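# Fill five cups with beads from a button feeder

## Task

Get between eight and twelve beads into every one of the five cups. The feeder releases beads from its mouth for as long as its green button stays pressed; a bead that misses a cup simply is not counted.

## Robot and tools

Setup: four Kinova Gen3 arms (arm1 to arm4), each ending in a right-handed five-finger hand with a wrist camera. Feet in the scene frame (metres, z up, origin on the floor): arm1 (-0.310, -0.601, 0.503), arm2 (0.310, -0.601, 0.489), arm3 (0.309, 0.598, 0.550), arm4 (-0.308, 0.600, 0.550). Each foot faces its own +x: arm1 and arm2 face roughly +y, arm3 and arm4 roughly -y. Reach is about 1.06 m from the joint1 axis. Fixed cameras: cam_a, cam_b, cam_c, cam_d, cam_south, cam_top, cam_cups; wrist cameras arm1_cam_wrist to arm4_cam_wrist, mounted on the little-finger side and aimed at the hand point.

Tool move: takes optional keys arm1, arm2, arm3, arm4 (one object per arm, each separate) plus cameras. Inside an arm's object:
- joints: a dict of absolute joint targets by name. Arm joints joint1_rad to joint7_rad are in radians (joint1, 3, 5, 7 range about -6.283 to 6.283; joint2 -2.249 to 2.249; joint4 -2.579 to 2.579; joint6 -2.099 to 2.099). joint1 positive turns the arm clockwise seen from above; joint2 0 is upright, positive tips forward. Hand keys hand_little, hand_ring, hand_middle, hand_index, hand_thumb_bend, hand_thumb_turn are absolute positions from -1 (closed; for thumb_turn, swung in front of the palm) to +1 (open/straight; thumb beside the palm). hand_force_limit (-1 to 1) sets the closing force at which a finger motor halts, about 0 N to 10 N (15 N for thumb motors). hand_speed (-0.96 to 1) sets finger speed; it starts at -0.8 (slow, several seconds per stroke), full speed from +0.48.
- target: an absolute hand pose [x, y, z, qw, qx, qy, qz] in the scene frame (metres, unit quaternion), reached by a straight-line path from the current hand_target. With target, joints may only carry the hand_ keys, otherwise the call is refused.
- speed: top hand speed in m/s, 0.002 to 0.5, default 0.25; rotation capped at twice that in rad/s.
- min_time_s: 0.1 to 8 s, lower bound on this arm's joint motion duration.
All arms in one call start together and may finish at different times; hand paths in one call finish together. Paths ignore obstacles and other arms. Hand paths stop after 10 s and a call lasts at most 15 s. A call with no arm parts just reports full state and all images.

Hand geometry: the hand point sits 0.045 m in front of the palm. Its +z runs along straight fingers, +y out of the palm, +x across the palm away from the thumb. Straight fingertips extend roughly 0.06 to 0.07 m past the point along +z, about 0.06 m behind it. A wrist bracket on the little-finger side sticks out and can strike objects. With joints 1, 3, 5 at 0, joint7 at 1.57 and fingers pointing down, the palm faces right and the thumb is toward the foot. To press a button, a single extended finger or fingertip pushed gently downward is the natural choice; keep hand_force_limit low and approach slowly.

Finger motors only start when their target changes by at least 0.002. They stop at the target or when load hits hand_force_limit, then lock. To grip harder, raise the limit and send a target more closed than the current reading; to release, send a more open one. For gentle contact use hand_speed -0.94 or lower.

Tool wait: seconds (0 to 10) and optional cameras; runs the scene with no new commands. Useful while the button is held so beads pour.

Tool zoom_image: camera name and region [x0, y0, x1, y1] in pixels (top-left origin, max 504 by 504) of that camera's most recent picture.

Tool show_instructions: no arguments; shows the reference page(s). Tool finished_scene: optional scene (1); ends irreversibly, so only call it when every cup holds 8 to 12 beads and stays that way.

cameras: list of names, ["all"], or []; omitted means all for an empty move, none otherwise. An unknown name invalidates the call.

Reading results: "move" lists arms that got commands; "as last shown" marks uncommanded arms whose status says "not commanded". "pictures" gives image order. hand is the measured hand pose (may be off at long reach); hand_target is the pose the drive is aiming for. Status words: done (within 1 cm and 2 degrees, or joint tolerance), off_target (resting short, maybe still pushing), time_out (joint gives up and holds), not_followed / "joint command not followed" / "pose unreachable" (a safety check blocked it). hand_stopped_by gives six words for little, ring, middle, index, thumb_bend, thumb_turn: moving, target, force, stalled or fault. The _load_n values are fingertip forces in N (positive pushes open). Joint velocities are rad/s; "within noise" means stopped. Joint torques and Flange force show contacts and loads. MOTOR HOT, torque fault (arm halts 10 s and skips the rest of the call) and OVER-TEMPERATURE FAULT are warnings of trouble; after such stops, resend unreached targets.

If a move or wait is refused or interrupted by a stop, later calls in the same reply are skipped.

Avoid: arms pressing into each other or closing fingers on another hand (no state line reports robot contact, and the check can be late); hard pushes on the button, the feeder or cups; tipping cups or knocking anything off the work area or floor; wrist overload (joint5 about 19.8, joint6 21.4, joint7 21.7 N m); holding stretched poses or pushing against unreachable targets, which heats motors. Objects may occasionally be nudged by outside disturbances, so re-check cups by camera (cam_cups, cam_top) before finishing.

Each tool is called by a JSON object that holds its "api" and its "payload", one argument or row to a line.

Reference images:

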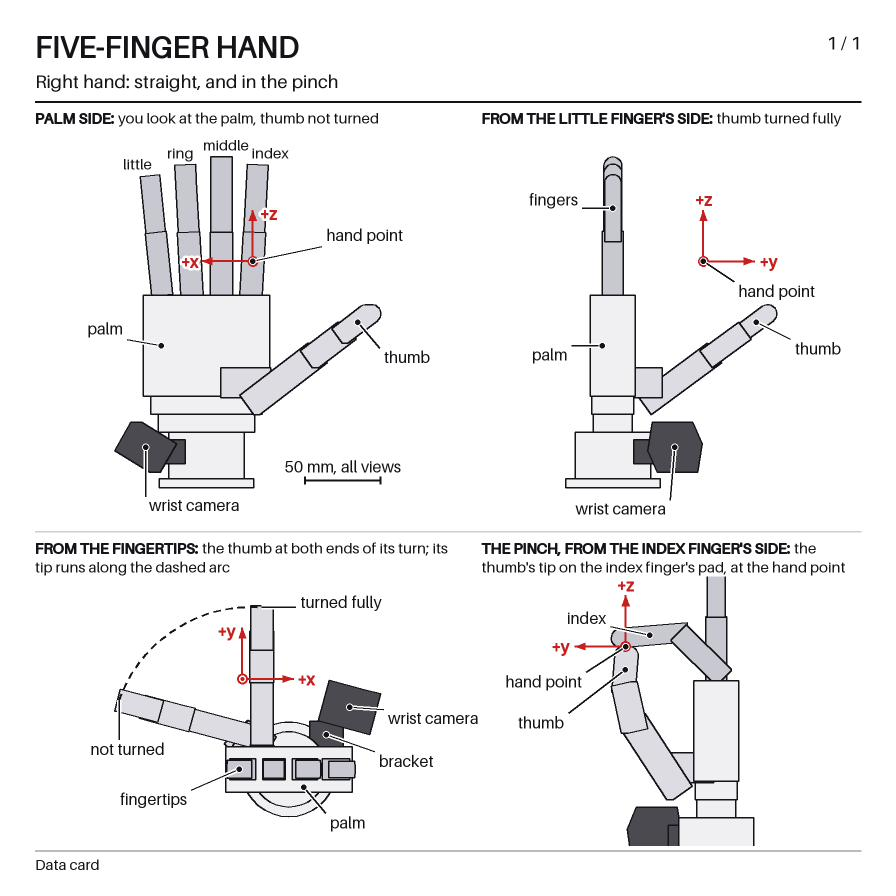

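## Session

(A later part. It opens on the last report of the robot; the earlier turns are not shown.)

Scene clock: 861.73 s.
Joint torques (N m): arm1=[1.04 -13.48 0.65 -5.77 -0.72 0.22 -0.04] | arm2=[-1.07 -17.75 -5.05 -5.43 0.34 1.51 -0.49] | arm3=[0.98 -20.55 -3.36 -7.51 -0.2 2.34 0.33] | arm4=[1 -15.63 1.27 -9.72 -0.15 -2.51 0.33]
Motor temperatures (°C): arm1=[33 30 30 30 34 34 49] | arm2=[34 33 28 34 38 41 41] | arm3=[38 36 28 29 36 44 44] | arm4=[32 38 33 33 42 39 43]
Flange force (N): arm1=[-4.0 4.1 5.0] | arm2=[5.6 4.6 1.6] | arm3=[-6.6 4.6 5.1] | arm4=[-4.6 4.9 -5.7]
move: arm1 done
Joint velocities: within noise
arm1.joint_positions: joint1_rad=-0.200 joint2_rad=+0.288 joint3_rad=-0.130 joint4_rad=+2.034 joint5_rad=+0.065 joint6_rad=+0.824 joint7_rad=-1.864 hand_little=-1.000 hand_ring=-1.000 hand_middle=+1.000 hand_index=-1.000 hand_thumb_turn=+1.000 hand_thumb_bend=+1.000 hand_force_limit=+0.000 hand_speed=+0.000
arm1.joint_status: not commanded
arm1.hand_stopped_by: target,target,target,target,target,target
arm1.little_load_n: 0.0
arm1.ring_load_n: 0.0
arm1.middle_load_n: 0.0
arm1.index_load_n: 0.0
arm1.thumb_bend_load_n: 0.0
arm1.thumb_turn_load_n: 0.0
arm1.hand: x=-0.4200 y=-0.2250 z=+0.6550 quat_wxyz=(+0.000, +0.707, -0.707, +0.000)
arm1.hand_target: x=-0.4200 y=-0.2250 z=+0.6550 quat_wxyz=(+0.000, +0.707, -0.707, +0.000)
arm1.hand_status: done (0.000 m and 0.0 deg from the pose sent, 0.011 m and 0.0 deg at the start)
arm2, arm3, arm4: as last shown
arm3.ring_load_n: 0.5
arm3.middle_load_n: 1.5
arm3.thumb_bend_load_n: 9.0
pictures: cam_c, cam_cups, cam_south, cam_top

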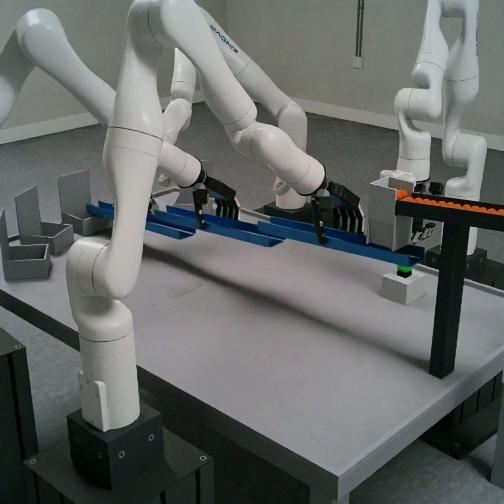

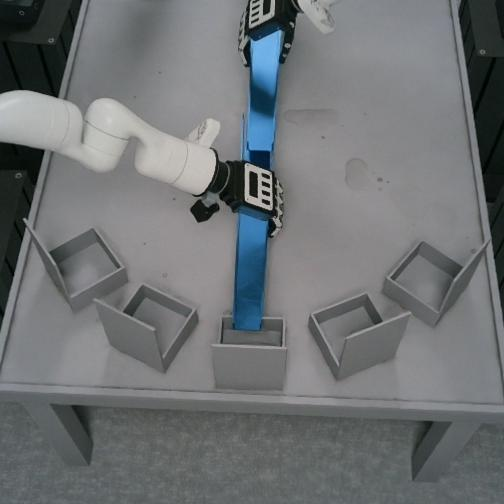

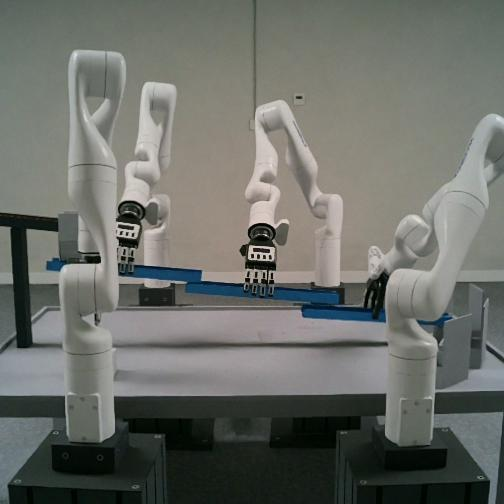

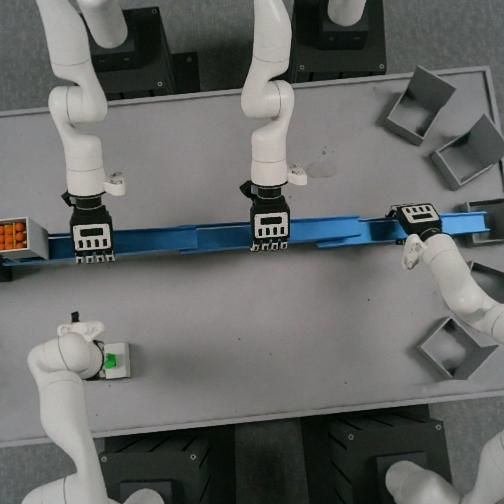

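{"api": "move", "payload": {
  "arm1": {"target": [-0.420, -0.225, 0.644, 0, 0.70711, -0.70711, 0], "speed": 0.1}
}}

{"api": "wait", "payload": {
  "seconds": 1,
  "cameras": ["cam_top", "cam_cups"]
}}

{"api": "zoom_image", "payload": {
  "camera": "cam_top",
  "region": [0, 180, 200, 300]
}}

{"api": "move", "payload": {
  "arm1": {"target": [-0.420, -0.225, 0.655, 0, 0.70711, -0.70711, 0], "speed": 0.1},
  "cameras": ["cam_top", "cam_cups", "cam_c"]
}}

{"api": "zoom_image", "payload": {
  "camera": "cam_top",
  "region": [0, 180, 200, 300]
}}

{"api": "zoom_image", "payload": {
  "camera": "cam_cups",
  "region": [180, 0, 320, 360]
}}

Scene clock: 868.93 s.
Joint torques (N m): arm1=[1.22 -6.54 1 -2.49 -0.48 -0.72 -0.05] | arm2=[-1.09 -17.79 -5.06 -5.43 0.33 1.51 -0.45] | arm3=[0.99 -20.47 -3.39 -7.55 -0.22 2.32 0.27] | arm4=[1.08 -15.53 1.32 -9.59 -0.17 -2.49 0.37]
Motor temperatures (°C): arm1=[33 30 30 30 34 34 49] | arm2=[34 33 28 34 38 41 41] | arm3=[38 36 28 29 36 44 44] | arm4=[32 38 33 33 42 39 43]
Flange force (N): arm1=[-0.5 3.8 -16.2] | arm2=[5.6 4.7 1.6] | arm3=[-7.0 4.9 4.9] | arm4=[-4.7 4.5 -5.7]
move: arm1 done
Joint velocities: within noise
arm1.joint_positions: joint1_rad=-0.201 joint2_rad=+0.309 joint3_rad=-0.129 joint4_rad=+2.051 joint5_rad=+0.071 joint6_rad=+0.787 joint7_rad=-1.869 hand_little=-1.000 hand_ring=-1.000 hand_middle=+1.000 hand_index=-1.000 hand_thumb_turn=+1.000 hand_thumb_bend=+1.000 hand_force_limit=+0.000 hand_speed=+0.000
arm1.joint_status: not commanded
arm1.hand_stopped_by: target,target,target,target,target,target
arm1.little_load_n: 0.0
arm1.ring_load_n: 0.0
arm1.middle_load_n: 0.0
arm1.index_load_n: 0.0
arm1.thumb_bend_load_n: 0.0
arm1.thumb_turn_load_n: 0.0
arm1.hand: x=-0.4200 y=-0.2250 z=+0.6440 quat_wxyz=(+0.000, +0.707, -0.707, +0.000)
arm1.hand_target: x=-0.4200 y=-0.2250 z=+0.6440 quat_wxyz=(+0.000, +0.707, -0.707, +0.000)
arm1.hand_status: done (0.000 m and 0.0 deg from the pose sent, 0.011 m and 0.0 deg at the start)
arm2, arm3, arm4: as last shown
arm2.ring_load_n: 1.5
arm3.thumb_bend_load_n: 8.5
pictures: none

Scene clock: 869.93 s.
Joint torques (N m): arm1=[1.26 -6.41 0.95 -2.37 -0.53 -0.66 -0.1] | arm2=[-1.1 -17.77 -5.03 -5.42 0.33 1.5 -0.49] | arm3=[1 -20.45 -3.45 -7.52 -0.24 2.37 0.29] | arm4=[1.1 -15.65 1.28 -9.73 -0.14 -2.49 0.34]
Motor temperatures (°C): arm1=[33 30 30 30 34 34 49] | arm2=[34 33 28 34 38 41 41] | arm3=[38 36 28 29 36 44 44] | arm4=[32 38 33 33 42 39 43]
Flange force (N): arm1=[-0.6 3.8 -16.5] | arm2=[5.7 4.7 1.6] | arm3=[-7.0 4.8 5.0] | arm4=[-5.1 4.9 -5.8]
Joint velocities: within noise
arm1.joint_positions: joint1_rad=-0.201 joint2_rad=+0.309 joint3_rad=-0.129 joint4_rad=+2.051 joint5_rad=+0.071 joint6_rad=+0.787 joint7_rad=-1.869 hand_little=-1.000 hand_ring=-1.000 hand_middle=+1.000 hand_index=-1.000 hand_thumb_turn=+1.000 hand_thumb_bend=+1.000 hand_force_limit=+0.000 hand_speed=+0.000
arm1.joint_status: not commanded
arm1.hand_stopped_by: target,target,target,target,target,target
arm1.little_load_n: 0.0
arm1.ring_load_n: 0.0
arm1.middle_load_n: 0.0
arm1.index_load_n: 0.0
arm1.thumb_bend_load_n: 0.0
arm1.thumb_turn_load_n: 0.0
arm1.hand: x=-0.4200 y=-0.2250 z=+0.6440 quat_wxyz=(+0.000, +0.707, -0.707, +0.000)
arm1.hand_target: x=-0.4200 y=-0.2250 z=+0.6440 quat_wxyz=(+0.000, +0.707, -0.707, +0.000)
arm1.hand_status: done (0.000 m and 0.0 deg from the pose sent, 0.011 m and 0.0 deg at the start)
arm2.joint_positions: joint1_rad=+0.799 joint2_rad=+0.807 joint3_rad=-0.867 joint4_rad=+1.997 joint5_rad=+2.727 joint6_rad=+0.400 joint7_rad=-2.305 hand_little=+0.027 hand_ring=+0.089 hand_middle=+0.128 hand_index=+0.124 hand_thumb_turn=-1.000 hand_thumb_bend=+0.722 hand_force_limit=-0.700 hand_speed=-0.940
arm2.joint_status: not commanded
arm2.hand_stopped_by: force,force,force,force,target,target
arm2.little_load_n: 1.0
arm2.ring_load_n: 1.5
arm2.middle_load_n: 2.0
arm2.index_load_n: 4.5
arm2.thumb_bend_load_n: 11.0
arm2.thumb_turn_load_n: 0.0
arm2.hand: x=+0.3450 y=+0.0030 z=+0.6040 quat_wxyz=(-0.452, +0.890, -0.009, -0.065)
arm2.hand_target: x=+0.3450 y=+0.0030 z=+0.6040 quat_wxyz=(-0.452, +0.890, -0.009, -0.065)
arm2.hand_status: not commanded
arm3.joint_positions: joint1_rad=+0.654 joint2_rad=+0.733 joint3_rad=-0.339 joint4_rad=+1.781 joint5_rad=-2.329 joint6_rad=+0.263 joint7_rad=+2.888 hand_little=+0.107 hand_ring=+0.134 hand_middle=+0.139 hand_index=+0.107 hand_thumb_turn=-1.000 hand_thumb_bend=+0.722 hand_force_limit=-0.700 hand_speed=-0.940
arm3.joint_status: not commanded
arm3.hand_stopped_by: force,force,force,force,target,target
arm3.little_load_n: 2.0
arm3.ring_load_n: 1.0
arm3.middle_load_n: 1.5
arm3.index_load_n: 5.5
arm3.thumb_bend_load_n: 8.5
arm3.thumb_turn_load_n: 2.0
arm3.hand: x=+0.0700 y=-0.0120 z=+0.6660 quat_wxyz=(+0.033, +0.017, -0.890, +0.454)
arm3.hand_target: x=+0.0700 y=-0.0120 z=+0.6660 quat_wxyz=(+0.033, +0.017, -0.890, +0.454)
arm3.hand_status: not commanded
arm4.joint_positions: joint1_rad=-0.258 joint2_rad=+0.478 joint3_rad=+0.258 joint4_rad=+1.989 joint5_rad=-0.155 joint6_rad=-0.245 joint7_rad=+0.159 hand_little=+0.073 hand_ring=+0.111 hand_middle=+0.118 hand_index=+0.091 hand_thumb_turn=-1.000 hand_thumb_bend=+0.722 hand_force_limit=-0.700 hand_speed=-0.940
arm4.joint_status: not commanded
arm4.hand_stopped_by: force,force,force,force,target,target
arm4.little_load_n: 0.0
arm4.ring_load_n: 0.0
arm4.middle_load_n: 4.0
arm4.index_load_n: 4.5
arm4.thumb_bend_load_n: 8.5
arm4.thumb_turn_load_n: 1.0
arm4.hand: x=-0.3090 y=-0.0130 z=+0.7315 quat_wxyz=(+0.069, +0.036, -0.888, +0.453)
arm4.hand_target: x=-0.3090 y=-0.0130 z=+0.7315 quat_wxyz=(+0.069, +0.036, -0.888, +0.453)
arm4.hand_status: not commanded
wait: 1.00 s; at rest by 0.27 s
pictures: cam_cups, cam_top

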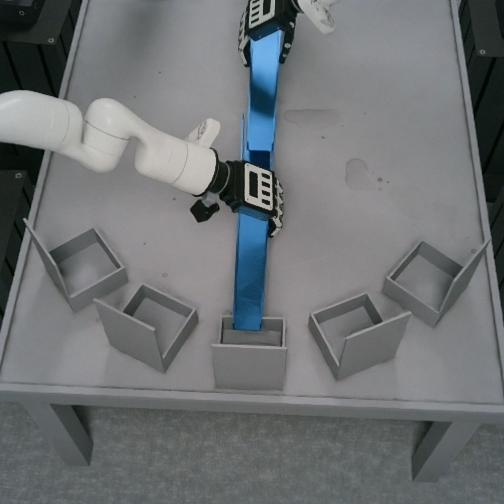

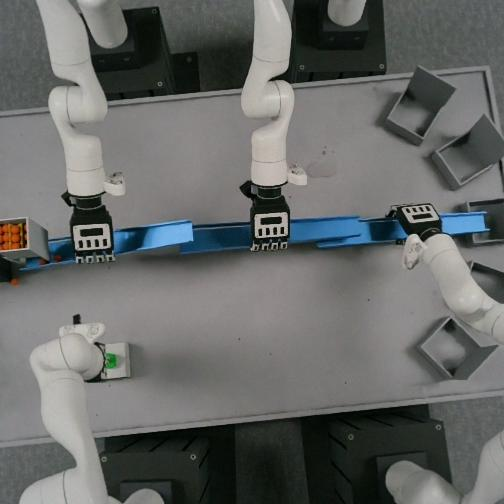

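Scaled by 2.520.

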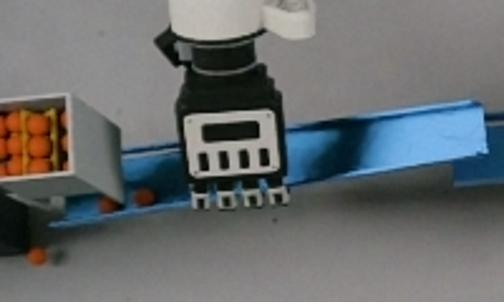

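Scene clock: 870.90 s.
Joint torques (N m): arm1=[0.99 -13.45 0.55 -5.65 -0.74 0.26 -0.03] | arm2=[-1.09 -17.77 -5.07 -5.44 0.33 1.5 -0.5] | arm3=[1.04 -20.46 -3.43 -7.57 -0.22 2.32 0.32] | arm4=[1.02 -15.53 1.26 -9.57 -0.24 -2.43 0.24]
Motor temperatures (°C): arm1=[33 30 30 30 34 34 49] | arm2=[34 33 28 34 38 41 41] | arm3=[38 36 28 29 36 44 44] | arm4=[32 38 33 33 42 39 43]
Flange force (N): arm1=[-4.3 4.0 4.9] | arm2=[5.6 4.7 1.6] | arm3=[-7.3 5.0 4.9] | arm4=[-4.5 4.7 -5.7]
move: arm1 done
Joint velocities: within noise
arm1.joint_positions: joint1_rad=-0.200 joint2_rad=+0.288 joint3_rad=-0.130 joint4_rad=+2.034 joint5_rad=+0.065 joint6_rad=+0.824 joint7_rad=-1.864 hand_little=-1.000 hand_ring=-1.000 hand_middle=+1.000 hand_index=-1.000 hand_thumb_turn=+1.000 hand_thumb_bend=+1.000 hand_force_limit=+0.000 hand_speed=+0.000
arm1.joint_status: not commanded
arm1.hand_stopped_by: target,target,target,target,target,target
arm1.little_load_n: 0.0
arm1.ring_load_n: 0.0
arm1.middle_load_n: 0.5
arm1.index_load_n: 0.0
arm1.thumb_bend_load_n: 0.0
arm1.thumb_turn_load_n: 0.0
arm1.hand: x=-0.4200 y=-0.2250 z=+0.6550 quat_wxyz=(+0.000, +0.707, -0.707, +0.000)
arm1.hand_target: x=-0.4200 y=-0.2250 z=+0.6550 quat_wxyz=(+0.000, +0.707, -0.707, +0.000)
arm1.hand_status: done (0.000 m and 0.0 deg from the pose sent, 0.011 m and 0.0 deg at the start)
arm2, arm3, arm4: as last shown
arm2.middle_load_n: 2.5
arm2.index_load_n: 4.0
arm3.ring_load_n: 0.5
arm3.thumb_turn_load_n: 2.5
arm4.joint_positions: joint1_rad=-0.258 joint2_rad=+0.478 joint3_rad=+0.258 joint4_rad=+1.989 joint5_rad=-0.155 joint6_rad=-0.245 joint7_rad=+0.159 hand_little=+0.073 hand_ring=+0.111 hand_middle=+0.117 hand_index=+0.091 hand_thumb_turn=-1.000 hand_thumb_bend=+0.722 hand_force_limit=-0.700 hand_speed=-0.940
arm4.middle_load_n: 0.0
arm4.index_load_n: 5.0
arm4.thumb_bend_load_n: 6.0
arm4.thumb_turn_load_n: 0.0
pictures: cam_c, cam_cups, cam_top

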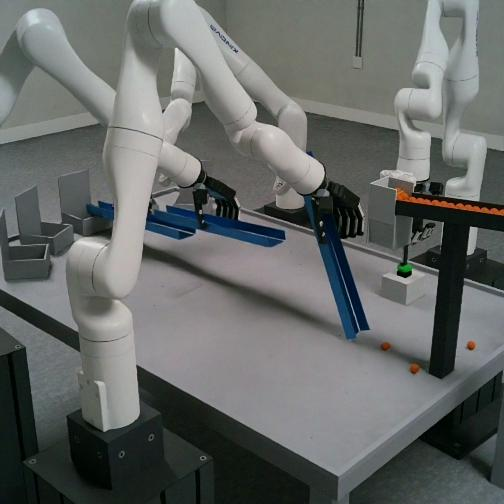

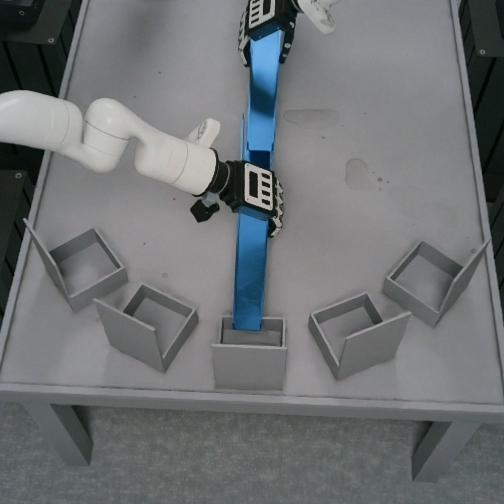

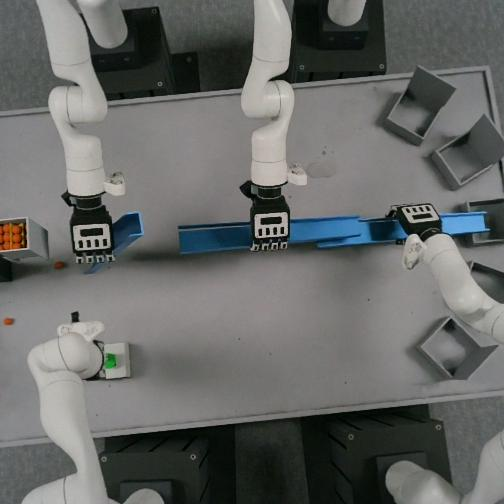

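Scaled by 2.520.

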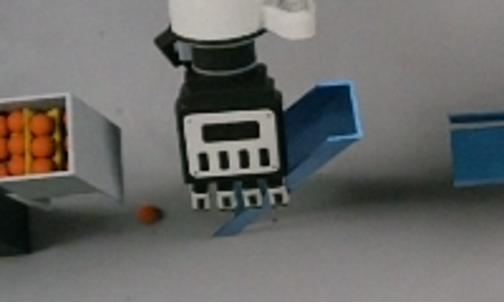

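Scaled by 1.400.

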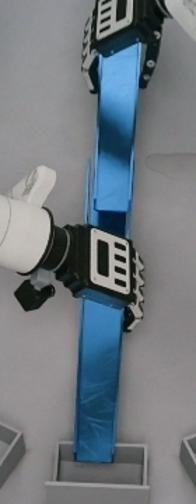

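{"api": "move", "payload": {
  "cameras": ["arm4_cam_wrist", "cam_c", "cam_top", "cam_south", "cam_d", "cam_b", "cam_a"]
}}

{"api": "zoom_image", "payload": {
  "camera": "cam_c",
  "region": [250, 140, 504, 400]
}}

{"api": "zoom_image", "payload": {
  "camera": "cam_top",
  "region": [0, 160, 200, 360]
}}

{"api": "zoom_image", "payload": {
  "camera": "cam_south",
  "region": [20, 180, 240, 400]
}}

{"api": "zoom_image", "payload": {
  "camera": "cam_d",
  "region": [100, 100, 504, 504]
}}

Scene clock: 914.90 s.
Joint torques (N m): arm1=[1.11 -13.32 0.62 -5.8 -0.71 0.29 -0.04] | arm2=[-1.14 -17.73 -5.02 -5.43 0.33 1.51 -0.48] | arm3=[0.93 -20.49 -3.4 -7.52 -0.2 2.33 0.29] | arm4=[0.91 -15.54 1.31 -9.61 -0.23 -2.51 0.3]
Motor temperatures (°C): arm1=[33 30 30 30 34 34 49] | arm2=[34 33 28 34 38 41 41] | arm3=[38 37 28 29 36 44 44] | arm4=[32 37 33 33 42 39 43]
Flange force (N): arm1=[-3.5 4.2 5.0] | arm2=[5.7 4.7 1.4] | arm3=[-6.8 4.8 4.9] | arm4=[-3.8 4.7 -5.5]
Joint velocities: within noise
arm1.joint_positions: joint1_rad=-0.200 joint2_rad=+0.288 joint3_rad=-0.130 joint4_rad=+2.034 joint5_rad=+0.065 joint6_rad=+0.824 joint7_rad=-1.864 hand_little=-1.000 hand_ring=-1.000 hand_middle=+1.000 hand_index=-1.000 hand_thumb_turn=+1.000 hand_thumb_bend=+1.000 hand_force_limit=+0.000 hand_speed=+0.000
arm1.joint_status: not commanded
arm1.hand_stopped_by: target,target,target,target,target,target
arm1.little_load_n: 0.0
arm1.ring_load_n: 0.0
arm1.middle_load_n: 0.0
arm1.index_load_n: 0.0
arm1.thumb_bend_load_n: 0.0
arm1.thumb_turn_load_n: 0.0
arm1.hand: x=-0.4200 y=-0.2250 z=+0.6550 quat_wxyz=(+0.000, +0.707, -0.707, +0.000) (m; scene frame)
arm1.hand_target: x=-0.4200 y=-0.2250 z=+0.6550 quat_wxyz=(+0.000, +0.707, -0.707, +0.000) (m; scene frame)
arm1.hand_status: done (0.000 m and 0.0 deg from the pose sent, 0.011 m and 0.0 deg at the start)
arm2.joint_positions: joint1_rad=+0.799 joint2_rad=+0.807 joint3_rad=-0.867 joint4_rad=+1.997 joint5_rad=+2.727 joint6_rad=+0.400 joint7_rad=-2.305 hand_little=+0.027 hand_ring=+0.089 hand_middle=+0.128 hand_index=+0.124 hand_thumb_turn=-1.000 hand_thumb_bend=+0.722 hand_force_limit=-0.700 hand_speed=-0.940
arm2.joint_status: not commanded
arm2.hand_stopped_by: force,force,force,force,target,target
arm2.little_load_n: 1.0
arm2.ring_load_n: 2.0
arm2.middle_load_n: 2.0
arm2.index_load_n: 4.5
arm2.thumb_bend_load_n: 11.0
arm2.thumb_turn_load_n: 0.0
arm2.hand: x=+0.3450 y=+0.0030 z=+0.6040 quat_wxyz=(-0.452, +0.890, -0.009, -0.065) (m; scene frame)
arm2.hand_target: x=+0.3450 y=+0.0030 z=+0.6040 quat_wxyz=(-0.452, +0.890, -0.009, -0.065) (m; scene frame)
arm2.hand_status: not commanded
arm3.joint_positions: joint1_rad=+0.654 joint2_rad=+0.733 joint3_rad=-0.339 joint4_rad=+1.781 joint5_rad=-2.329 joint6_rad=+0.263 joint7_rad=+2.888 hand_little=+0.107 hand_ring=+0.134 hand_middle=+0.139 hand_index=+0.107 hand_thumb_turn=-1.000 hand_thumb_bend=+0.722 hand_force_limit=-0.700 hand_speed=-0.940
arm3.joint_status: not commanded
arm3.hand_stopped_by: force,force,force,force,target,target
arm3.little_load_n: 2.0
arm3.ring_load_n: 0.5
arm3.middle_load_n: 1.5
arm3.index_load_n: 5.5
arm3.thumb_bend_load_n: 8.5
arm3.thumb_turn_load_n: 2.0
arm3.hand: x=+0.0700 y=-0.0120 z=+0.6660 quat_wxyz=(+0.033, +0.017, -0.890, +0.454) (m; scene frame)
arm3.hand_target: x=+0.0700 y=-0.0120 z=+0.6660 quat_wxyz=(+0.033, +0.017, -0.890, +0.454) (m; scene frame)
arm3.hand_status: not commanded
arm4.joint_positions: joint1_rad=-0.258 joint2_rad=+0.478 joint3_rad=+0.258 joint4_rad=+1.989 joint5_rad=-0.155 joint6_rad=-0.245 joint7_rad=+0.159 hand_little=+0.073 hand_ring=+0.111 hand_middle=+0.117 hand_index=+0.091 hand_thumb_turn=-1.000 hand_thumb_bend=+0.722 hand_force_limit=-0.700 hand_speed=-0.940
arm4.joint_status: not commanded
arm4.hand_stopped_by: force,force,force,force,target,target
arm4.little_load_n: 0.0
arm4.ring_load_n: 0.0
arm4.middle_load_n: 0.0
arm4.index_load_n: 5.5
arm4.thumb_bend_load_n: 5.5
arm4.thumb_turn_load_n: 0.0
arm4.hand: x=-0.3090 y=-0.0130 z=+0.7315 quat_wxyz=(+0.069, +0.036, -0.888, +0.453) (m; scene frame)
arm4.hand_target: x=-0.3090 y=-0.0130 z=+0.7315 quat_wxyz=(+0.069, +0.036, -0.888, +0.453) (m; scene frame)
arm4.hand_status: not commanded
pictures: arm4_cam_wrist, cam_a, cam_b, cam_c, cam_d, cam_south, cam_top
camera_calibration:
arm4_cam_wrist: T_world_to_cam=[[-0.40972, 0.52757, -0.74418, 0.42447], [0.8213, 0.56836, -0.04926, 0.29753], [0.39697, -0.63138, -0.66617, 0.71707]] pos_world=[-0.35511, 0.0597, 0.80822]

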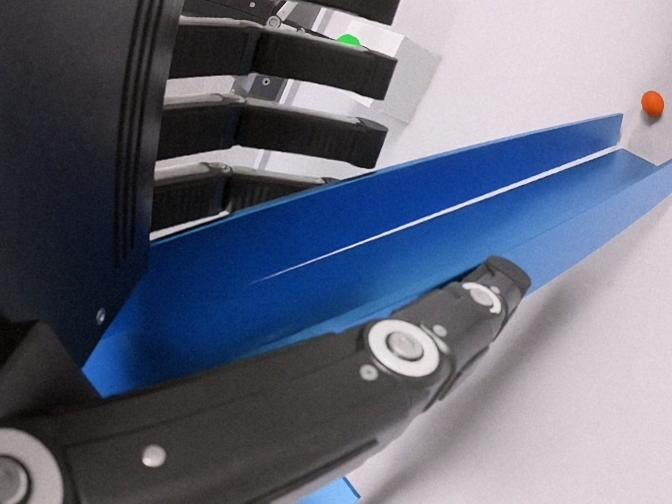

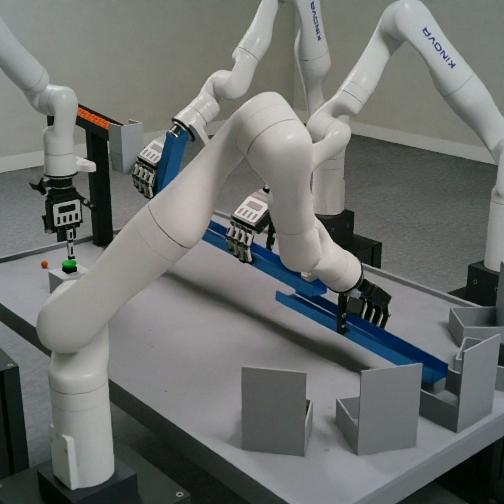

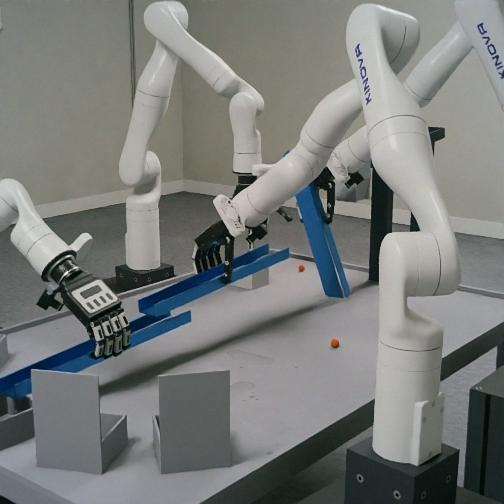

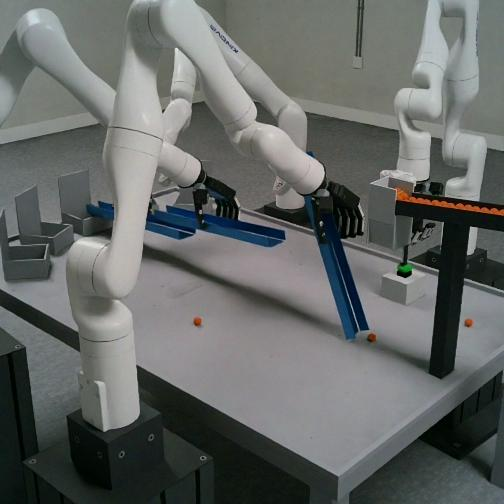

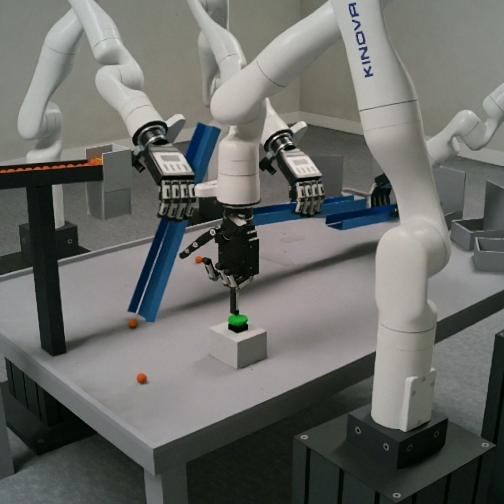

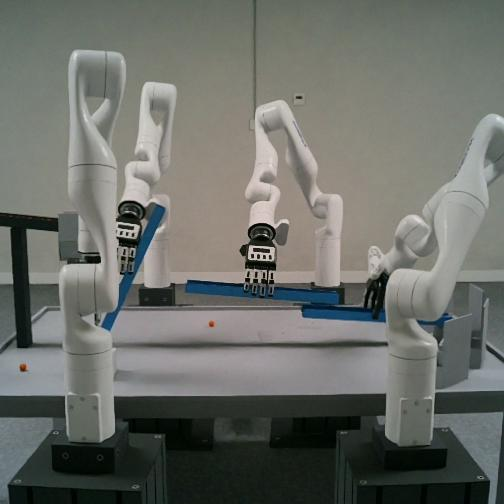

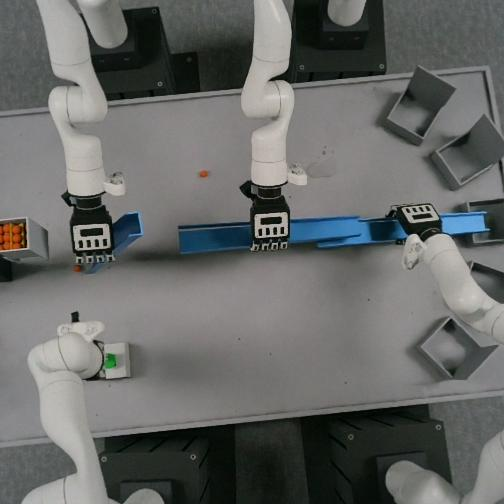

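Scaled by 1.938.

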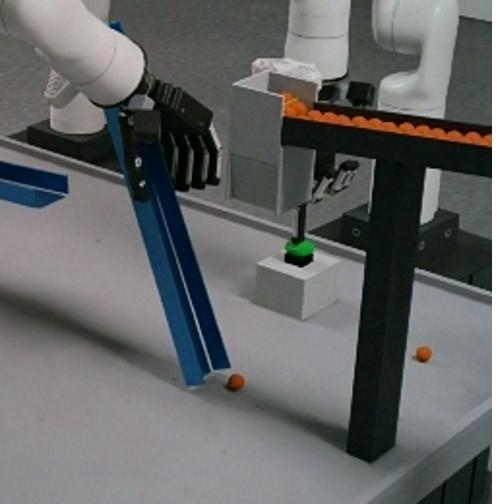

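Scaled by 2.520.

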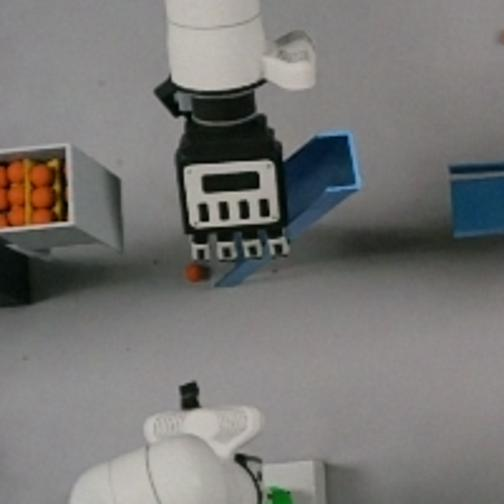

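Scaled by 2.291.

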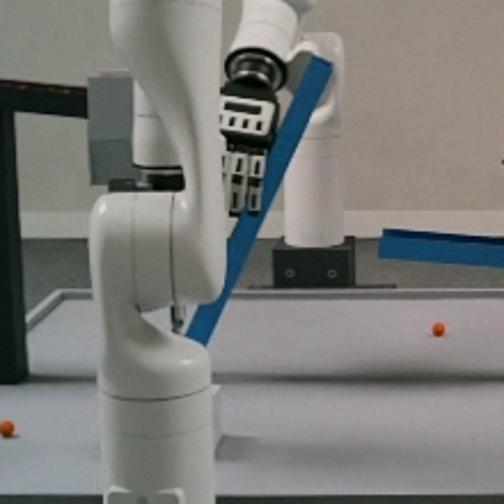

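Scaled by 1.248.

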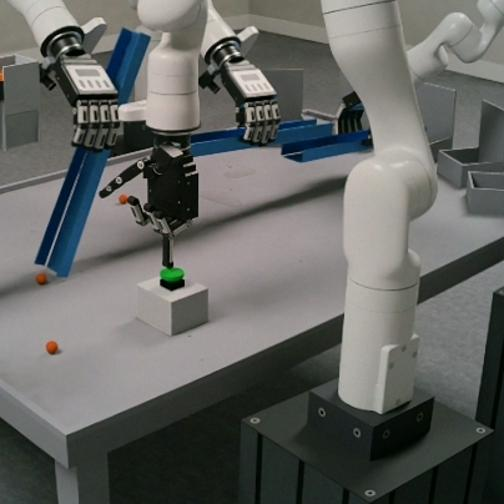

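{"api": "move", "payload": {
  "arm3": {"target": [0.070, -0.012, 0.716, -0.03267, -0.01664, 0.89042, -0.45369], "speed": 0.06},
  "arm4": {"joints": {"hand_middle": 0.6, "hand_ring": 0.6, "hand_little": 0.6, "hand_speed": -0.8}},
  "cameras": ["arm4_cam_wrist", "cam_top"]
}}

{"api": "move", "payload": {
  "arm4": {"target": [-0.2661, -0.013, 0.7078, -0.0689, -0.0356, 0.8883, -0.4526], "speed": 0.06},
  "cameras": ["arm4_cam_wrist", "cam_top", "cam_south", "cam_c"]
}}

Scene clock: 966.70 s.
Joint torques (N m): arm1=[0.96 -13.36 0.55 -5.74 -0.72 0.32 -0.01] | arm2=[-1.06 -17.84 -4.99 -5.39 0.32 1.48 -0.49] | arm3=[1.01 -19.49 -4.71 -8.23 -0.06 2.2 0.3] | arm4=[1 -15.57 1.18 -9.56 -0.23 -2.48 0.34]
Motor temperatures (°C): arm1=[33 31 30 30 34 34 49] | arm2=[34 33 28 34 38 41 41] | arm3=[38 37 28 29 36 44 44] | arm4=[32 36 33 33 42 39 43]
Flange force (N): arm1=[-3.8 3.9 5.1] | arm2=[5.6 4.9 1.8] | arm3=no reading | arm4=[-4.6 4.4 -5.6]
move: arm3 done; arm4 done
Joint velocities: within noise
arm1, arm2: as last shown
arm2.ring_load_n: 1.5
arm2.middle_load_n: 2.5
arm3.joint_positions: joint1_rad=+0.802 joint2_rad=+0.682 joint3_rad=-0.573 joint4_rad=+1.738 joint5_rad=-2.191 joint6_rad=+0.078 joint7_rad=+2.790 hand_little=+0.107 hand_ring=+0.134 hand_middle=+0.139 hand_index=+0.107 hand_thumb_turn=-1.000 hand_thumb_bend=+0.722 hand_force_limit=-0.700 hand_speed=-0.940
arm3.joint_status: not commanded
arm3.hand_stopped_by: force,force,force,force,target,target
arm3.little_load_n: 2.0
arm3.ring_load_n: 0.5
arm3.middle_load_n: 1.0
arm3.index_load_n: 5.5
arm3.thumb_bend_load_n: 8.5
arm3.thumb_turn_load_n: 2.5
arm3.hand: x=+0.0700 y=-0.0120 z=+0.7160 quat_wxyz=(+0.033, +0.017, -0.890, +0.454)
arm3.hand_target: x=+0.0700 y=-0.0120 z=+0.7160 quat_wxyz=(+0.033, +0.017, -0.890, +0.454)
arm3.hand_status: done (0.000 m and 0.0 deg from the pose sent, 0.050 m and 0.0 deg at the start)
arm4.joint_positions: joint1_rad=-0.258 joint2_rad=+0.478 joint3_rad=+0.258 joint4_rad=+1.989 joint5_rad=-0.155 joint6_rad=-0.245 joint7_rad=+0.159 hand_little=+0.600 hand_ring=+0.600 hand_middle=+0.600 hand_index=+0.091 hand_thumb_turn=-1.000 hand_thumb_bend=+0.722 hand_force_limit=-0.700 hand_speed=-0.800
arm4.joint_status: all done
arm4.hand_stopped_by: target,target,target,force,target,target
arm4.little_load_n: 0.0
arm4.ring_load_n: 0.0
arm4.middle_load_n: 0.0
arm4.index_load_n: 5.0
arm4.thumb_bend_load_n: 6.0
arm4.thumb_turn_load_n: 0.5
arm4.hand: x=-0.3090 y=-0.0130 z=+0.7315 quat_wxyz=(+0.069, +0.036, -0.888, +0.453)
arm4.hand_target: x=-0.3090 y=-0.0130 z=+0.7315 quat_wxyz=(+0.069, +0.036, -0.888, +0.453)
arm4.hand_status: not commanded
arm4_cam_wrist: T_world_to_cam=[[-0.40972, 0.52757, -0.74418, 0.42447], [0.8213, 0.56836, -0.04926, 0.29753], [0.39697, -0.63138, -0.66617, 0.71707]] pos_world=[-0.35511, 0.0597, 0.80822]

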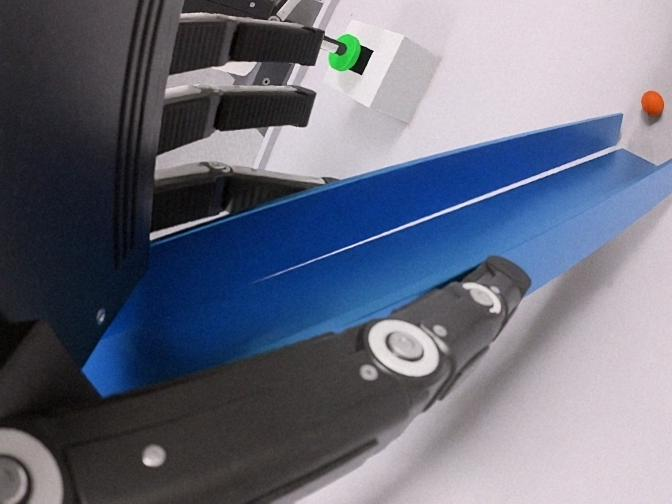

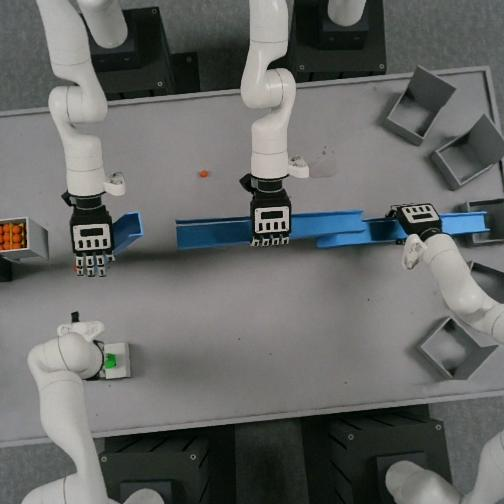

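Scene clock: 968.03 s.
Joint torques (N m): arm1=[1.06 -13.41 0.62 -5.8 -0.73 0.3 0.03] | arm2=[-1.03 -17.79 -5.09 -5.46 0.34 1.48 -0.49] | arm3=[1 -19.43 -4.65 -8.19 -0.09 2.29 0.28] | arm4=[1.11 -15.63 1.99 -8.98 -0.24 -2.44 0.27]
Motor temperatures (°C): arm1=[33 31 30 30 34 34 49] | arm2=[34 33 28 34 38 41 41] | arm3=[38 37 28 29 36 44 44] | arm4=[32 36 33 33 42 39 43]
Flange force (N): arm1=[-3.6 4.3 5.2] | arm2=[5.4 4.8 1.7] | arm3=no reading | arm4=[-3.0 4.3 -6.3]
move: arm4 done
Joint velocities: within noise
arm1, arm2: as last shown
arm1.little_load_n: 0.5
arm2.middle_load_n: 2.0
arm2.index_load_n: 4.0
arm3.joint_positions: joint1_rad=+0.802 joint2_rad=+0.682 joint3_rad=-0.573 joint4_rad=+1.738 joint5_rad=-2.191 joint6_rad=+0.078 joint7_rad=+2.790 hand_little=+0.107 hand_ring=+0.134 hand_middle=+0.139 hand_index=+0.107 hand_thumb_turn=-1.000 hand_thumb_bend=+0.722 hand_force_limit=-0.700 hand_speed=-0.940
arm3.joint_status: not commanded
arm3.hand_stopped_by: force,force,force,force,target,target
arm3.little_load_n: 2.0
arm3.ring_load_n: 1.0
arm3.middle_load_n: 1.5
arm3.index_load_n: 5.5
arm3.thumb_bend_load_n: 8.5
arm3.thumb_turn_load_n: 2.5
arm3.hand: x=+0.0700 y=-0.0120 z=+0.7160 quat_wxyz=(+0.033, +0.017, -0.890, +0.454)
arm3.hand_target: x=+0.0700 y=-0.0120 z=+0.7160 quat_wxyz=(+0.033, +0.017, -0.890, +0.454)
arm3.hand_status: not commanded
arm4.joint_positions: joint1_rad=-0.426 joint2_rad=+0.542 joint3_rad=+0.344 joint4_rad=+2.007 joint5_rad=-0.279 joint6_rad=-0.302 joint7_rad=+0.170 hand_little=+0.600 hand_ring=+0.600 hand_middle=+0.600 hand_index=+0.091 hand_thumb_turn=-1.000 hand_thumb_bend=+0.722 hand_force_limit=-0.700 hand_speed=-0.800
arm4.joint_status: not commanded
arm4.hand_stopped_by: target,target,target,force,target,target
arm4.little_load_n: 0.0
arm4.ring_load_n: 0.0
arm4.middle_load_n: 0.0
arm4.index_load_n: 5.0
arm4.thumb_bend_load_n: 6.0
arm4.thumb_turn_load_n: 0.0
arm4.hand: x=-0.2661 y=-0.0130 z=+0.7077 quat_wxyz=(+0.069, +0.036, -0.888, +0.453)
arm4.hand_target: x=-0.2661 y=-0.0130 z=+0.7078 quat_wxyz=(+0.069, +0.036, -0.888, +0.453)
arm4.hand_status: done (0.000 m and 0.0 deg from the pose sent, 0.049 m and 0.0 deg at the start)
pictures: arm4_cam_wrist, cam_c, cam_south, cam_top
arm4_cam_wrist: T_world_to_cam=[[-0.4098, 0.5277, -0.74404, 0.42427], [0.82128, 0.5684, -0.04921, 0.26108], [0.39695, -0.63123, -0.66632, 0.68436]] pos_world=[-0.31221, 0.0597, 0.78453]

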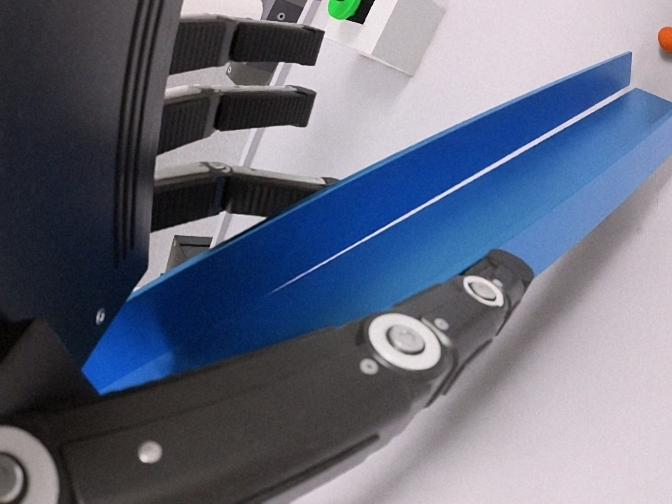

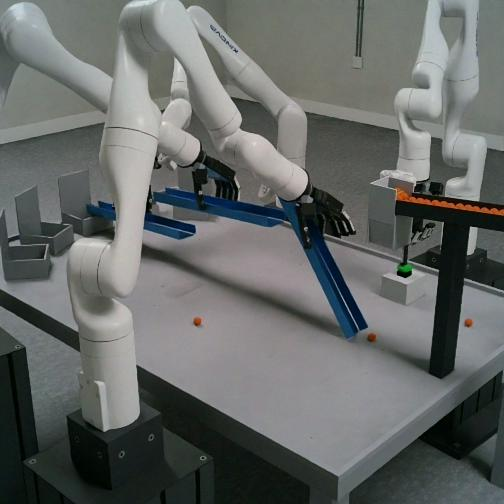

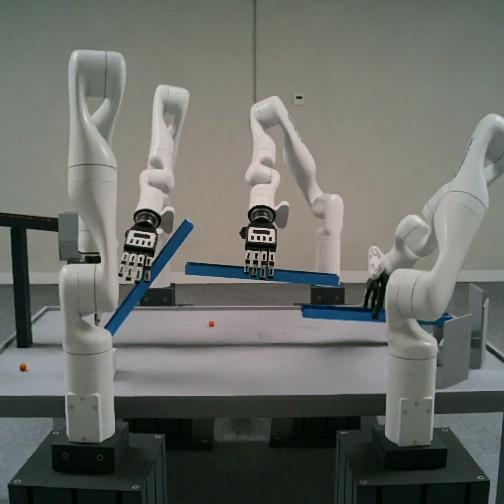

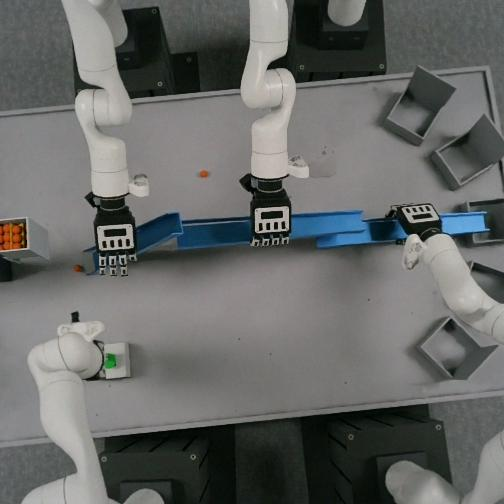

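{"api": "move", "payload": {
  "arm4": {"target": [-0.2661, -0.013, 0.730, -0.0689, -0.0356, 0.8883, -0.4526], "speed": 0.06},
  "cameras": ["cam_top", "cam_south", "cam_c"]
}}

Scene clock: 984.07 s.
Joint torques (N m): arm1=[1.08 -13.42 0.53 -5.73 -0.69 0.27 0] | arm2=[-1.05 -17.81 -5.05 -5.43 0.32 1.5 -0.49] | arm3=[1 -19.48 -4.73 -8.24 -0.08 2.23 0.27] | arm4=[1.11 -15.31 1.98 -9.45 -0.18 -2.44 0.29]
Motor temperatures (°C): arm1=[32 31 30 30 34 34 49] | arm2=[34 33 28 34 38 41 41] | arm3=[38 37 28 29 36 44 44] | arm4=[32 37 33 33 42 39 43]
Flange force (N): arm1=[-3.9 4.3 5.0] | arm2=[5.6 4.8 1.8] | arm3=no reading | arm4=[-3.9 4.4 -6.4]
move: arm4 done
Joint velocities: within noise
arm1, arm2: as last shown
arm1.little_load_n: 0.0
arm1.index_load_n: -0.5
arm2.index_load_n: 4.5
arm2.thumb_bend_load_n: 10.5
arm2.thumb_turn_load_n: 0.5
arm3.joint_positions: joint1_rad=+0.802 joint2_rad=+0.682 joint3_rad=-0.573 joint4_rad=+1.738 joint5_rad=-2.191 joint6_rad=+0.078 joint7_rad=+2.790 hand_little=+0.107 hand_ring=+0.134 hand_middle=+0.139 hand_index=+0.107 hand_thumb_turn=-1.000 hand_thumb_bend=+0.722 hand_force_limit=-0.700 hand_speed=-0.940
arm3.joint_status: not commanded
arm3.hand_stopped_by: force,force,force,force,target,target
arm3.little_load_n: 2.0
arm3.ring_load_n: 1.0
arm3.middle_load_n: 1.5
arm3.index_load_n: 5.5
arm3.thumb_bend_load_n: 8.5
arm3.thumb_turn_load_n: 2.5
arm3.hand: x=+0.0700 y=-0.0120 z=+0.7160 quat_wxyz=(+0.033, +0.017, -0.890, +0.454)
arm3.hand_target: x=+0.0700 y=-0.0120 z=+0.7160 quat_wxyz=(+0.033, +0.017, -0.890, +0.454)
arm3.hand_status: not commanded
arm4.joint_positions: joint1_rad=-0.458 joint2_rad=+0.500 joint3_rad=+0.387 joint4_rad=+1.985 joint5_rad=-0.295 joint6_rad=-0.234 joint7_rad=+0.193 hand_little=+0.600 hand_ring=+0.600 hand_middle=+0.600 hand_index=+0.091 hand_thumb_turn=-1.000 hand_thumb_bend=+0.722 hand_force_limit=-0.700 hand_speed=-0.800
arm4.joint_status: not commanded
arm4.hand_stopped_by: target,target,target,force,target,target
arm4.little_load_n: 0.0
arm4.ring_load_n: 0.0
arm4.middle_load_n: 0.0
arm4.index_load_n: 5.5
arm4.thumb_bend_load_n: 6.0
arm4.thumb_turn_load_n: 0.0
arm4.hand: x=-0.2661 y=-0.0130 z=+0.7300 quat_wxyz=(+0.069, +0.036, -0.888, +0.453)
arm4.hand_target: x=-0.2661 y=-0.0130 z=+0.7300 quat_wxyz=(+0.069, +0.036, -0.888, +0.453)
arm4.hand_status: done (0.000 m and 0.0 deg from the pose sent, 0.022 m and 0.0 deg at the start)
pictures: cam_c, cam_south, cam_top

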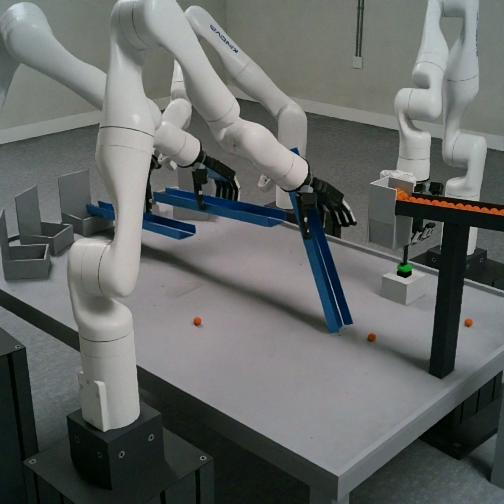

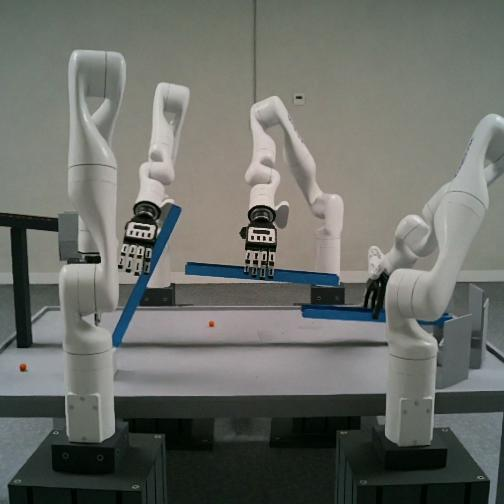

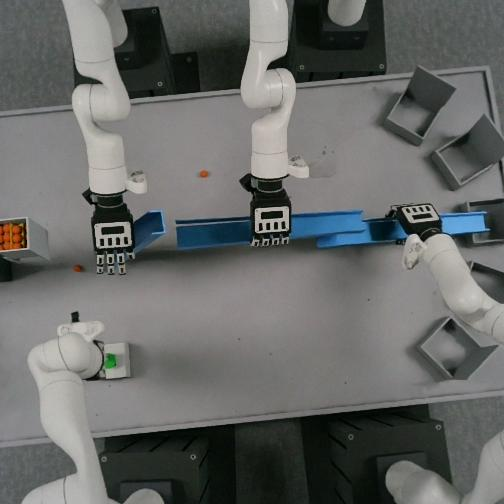

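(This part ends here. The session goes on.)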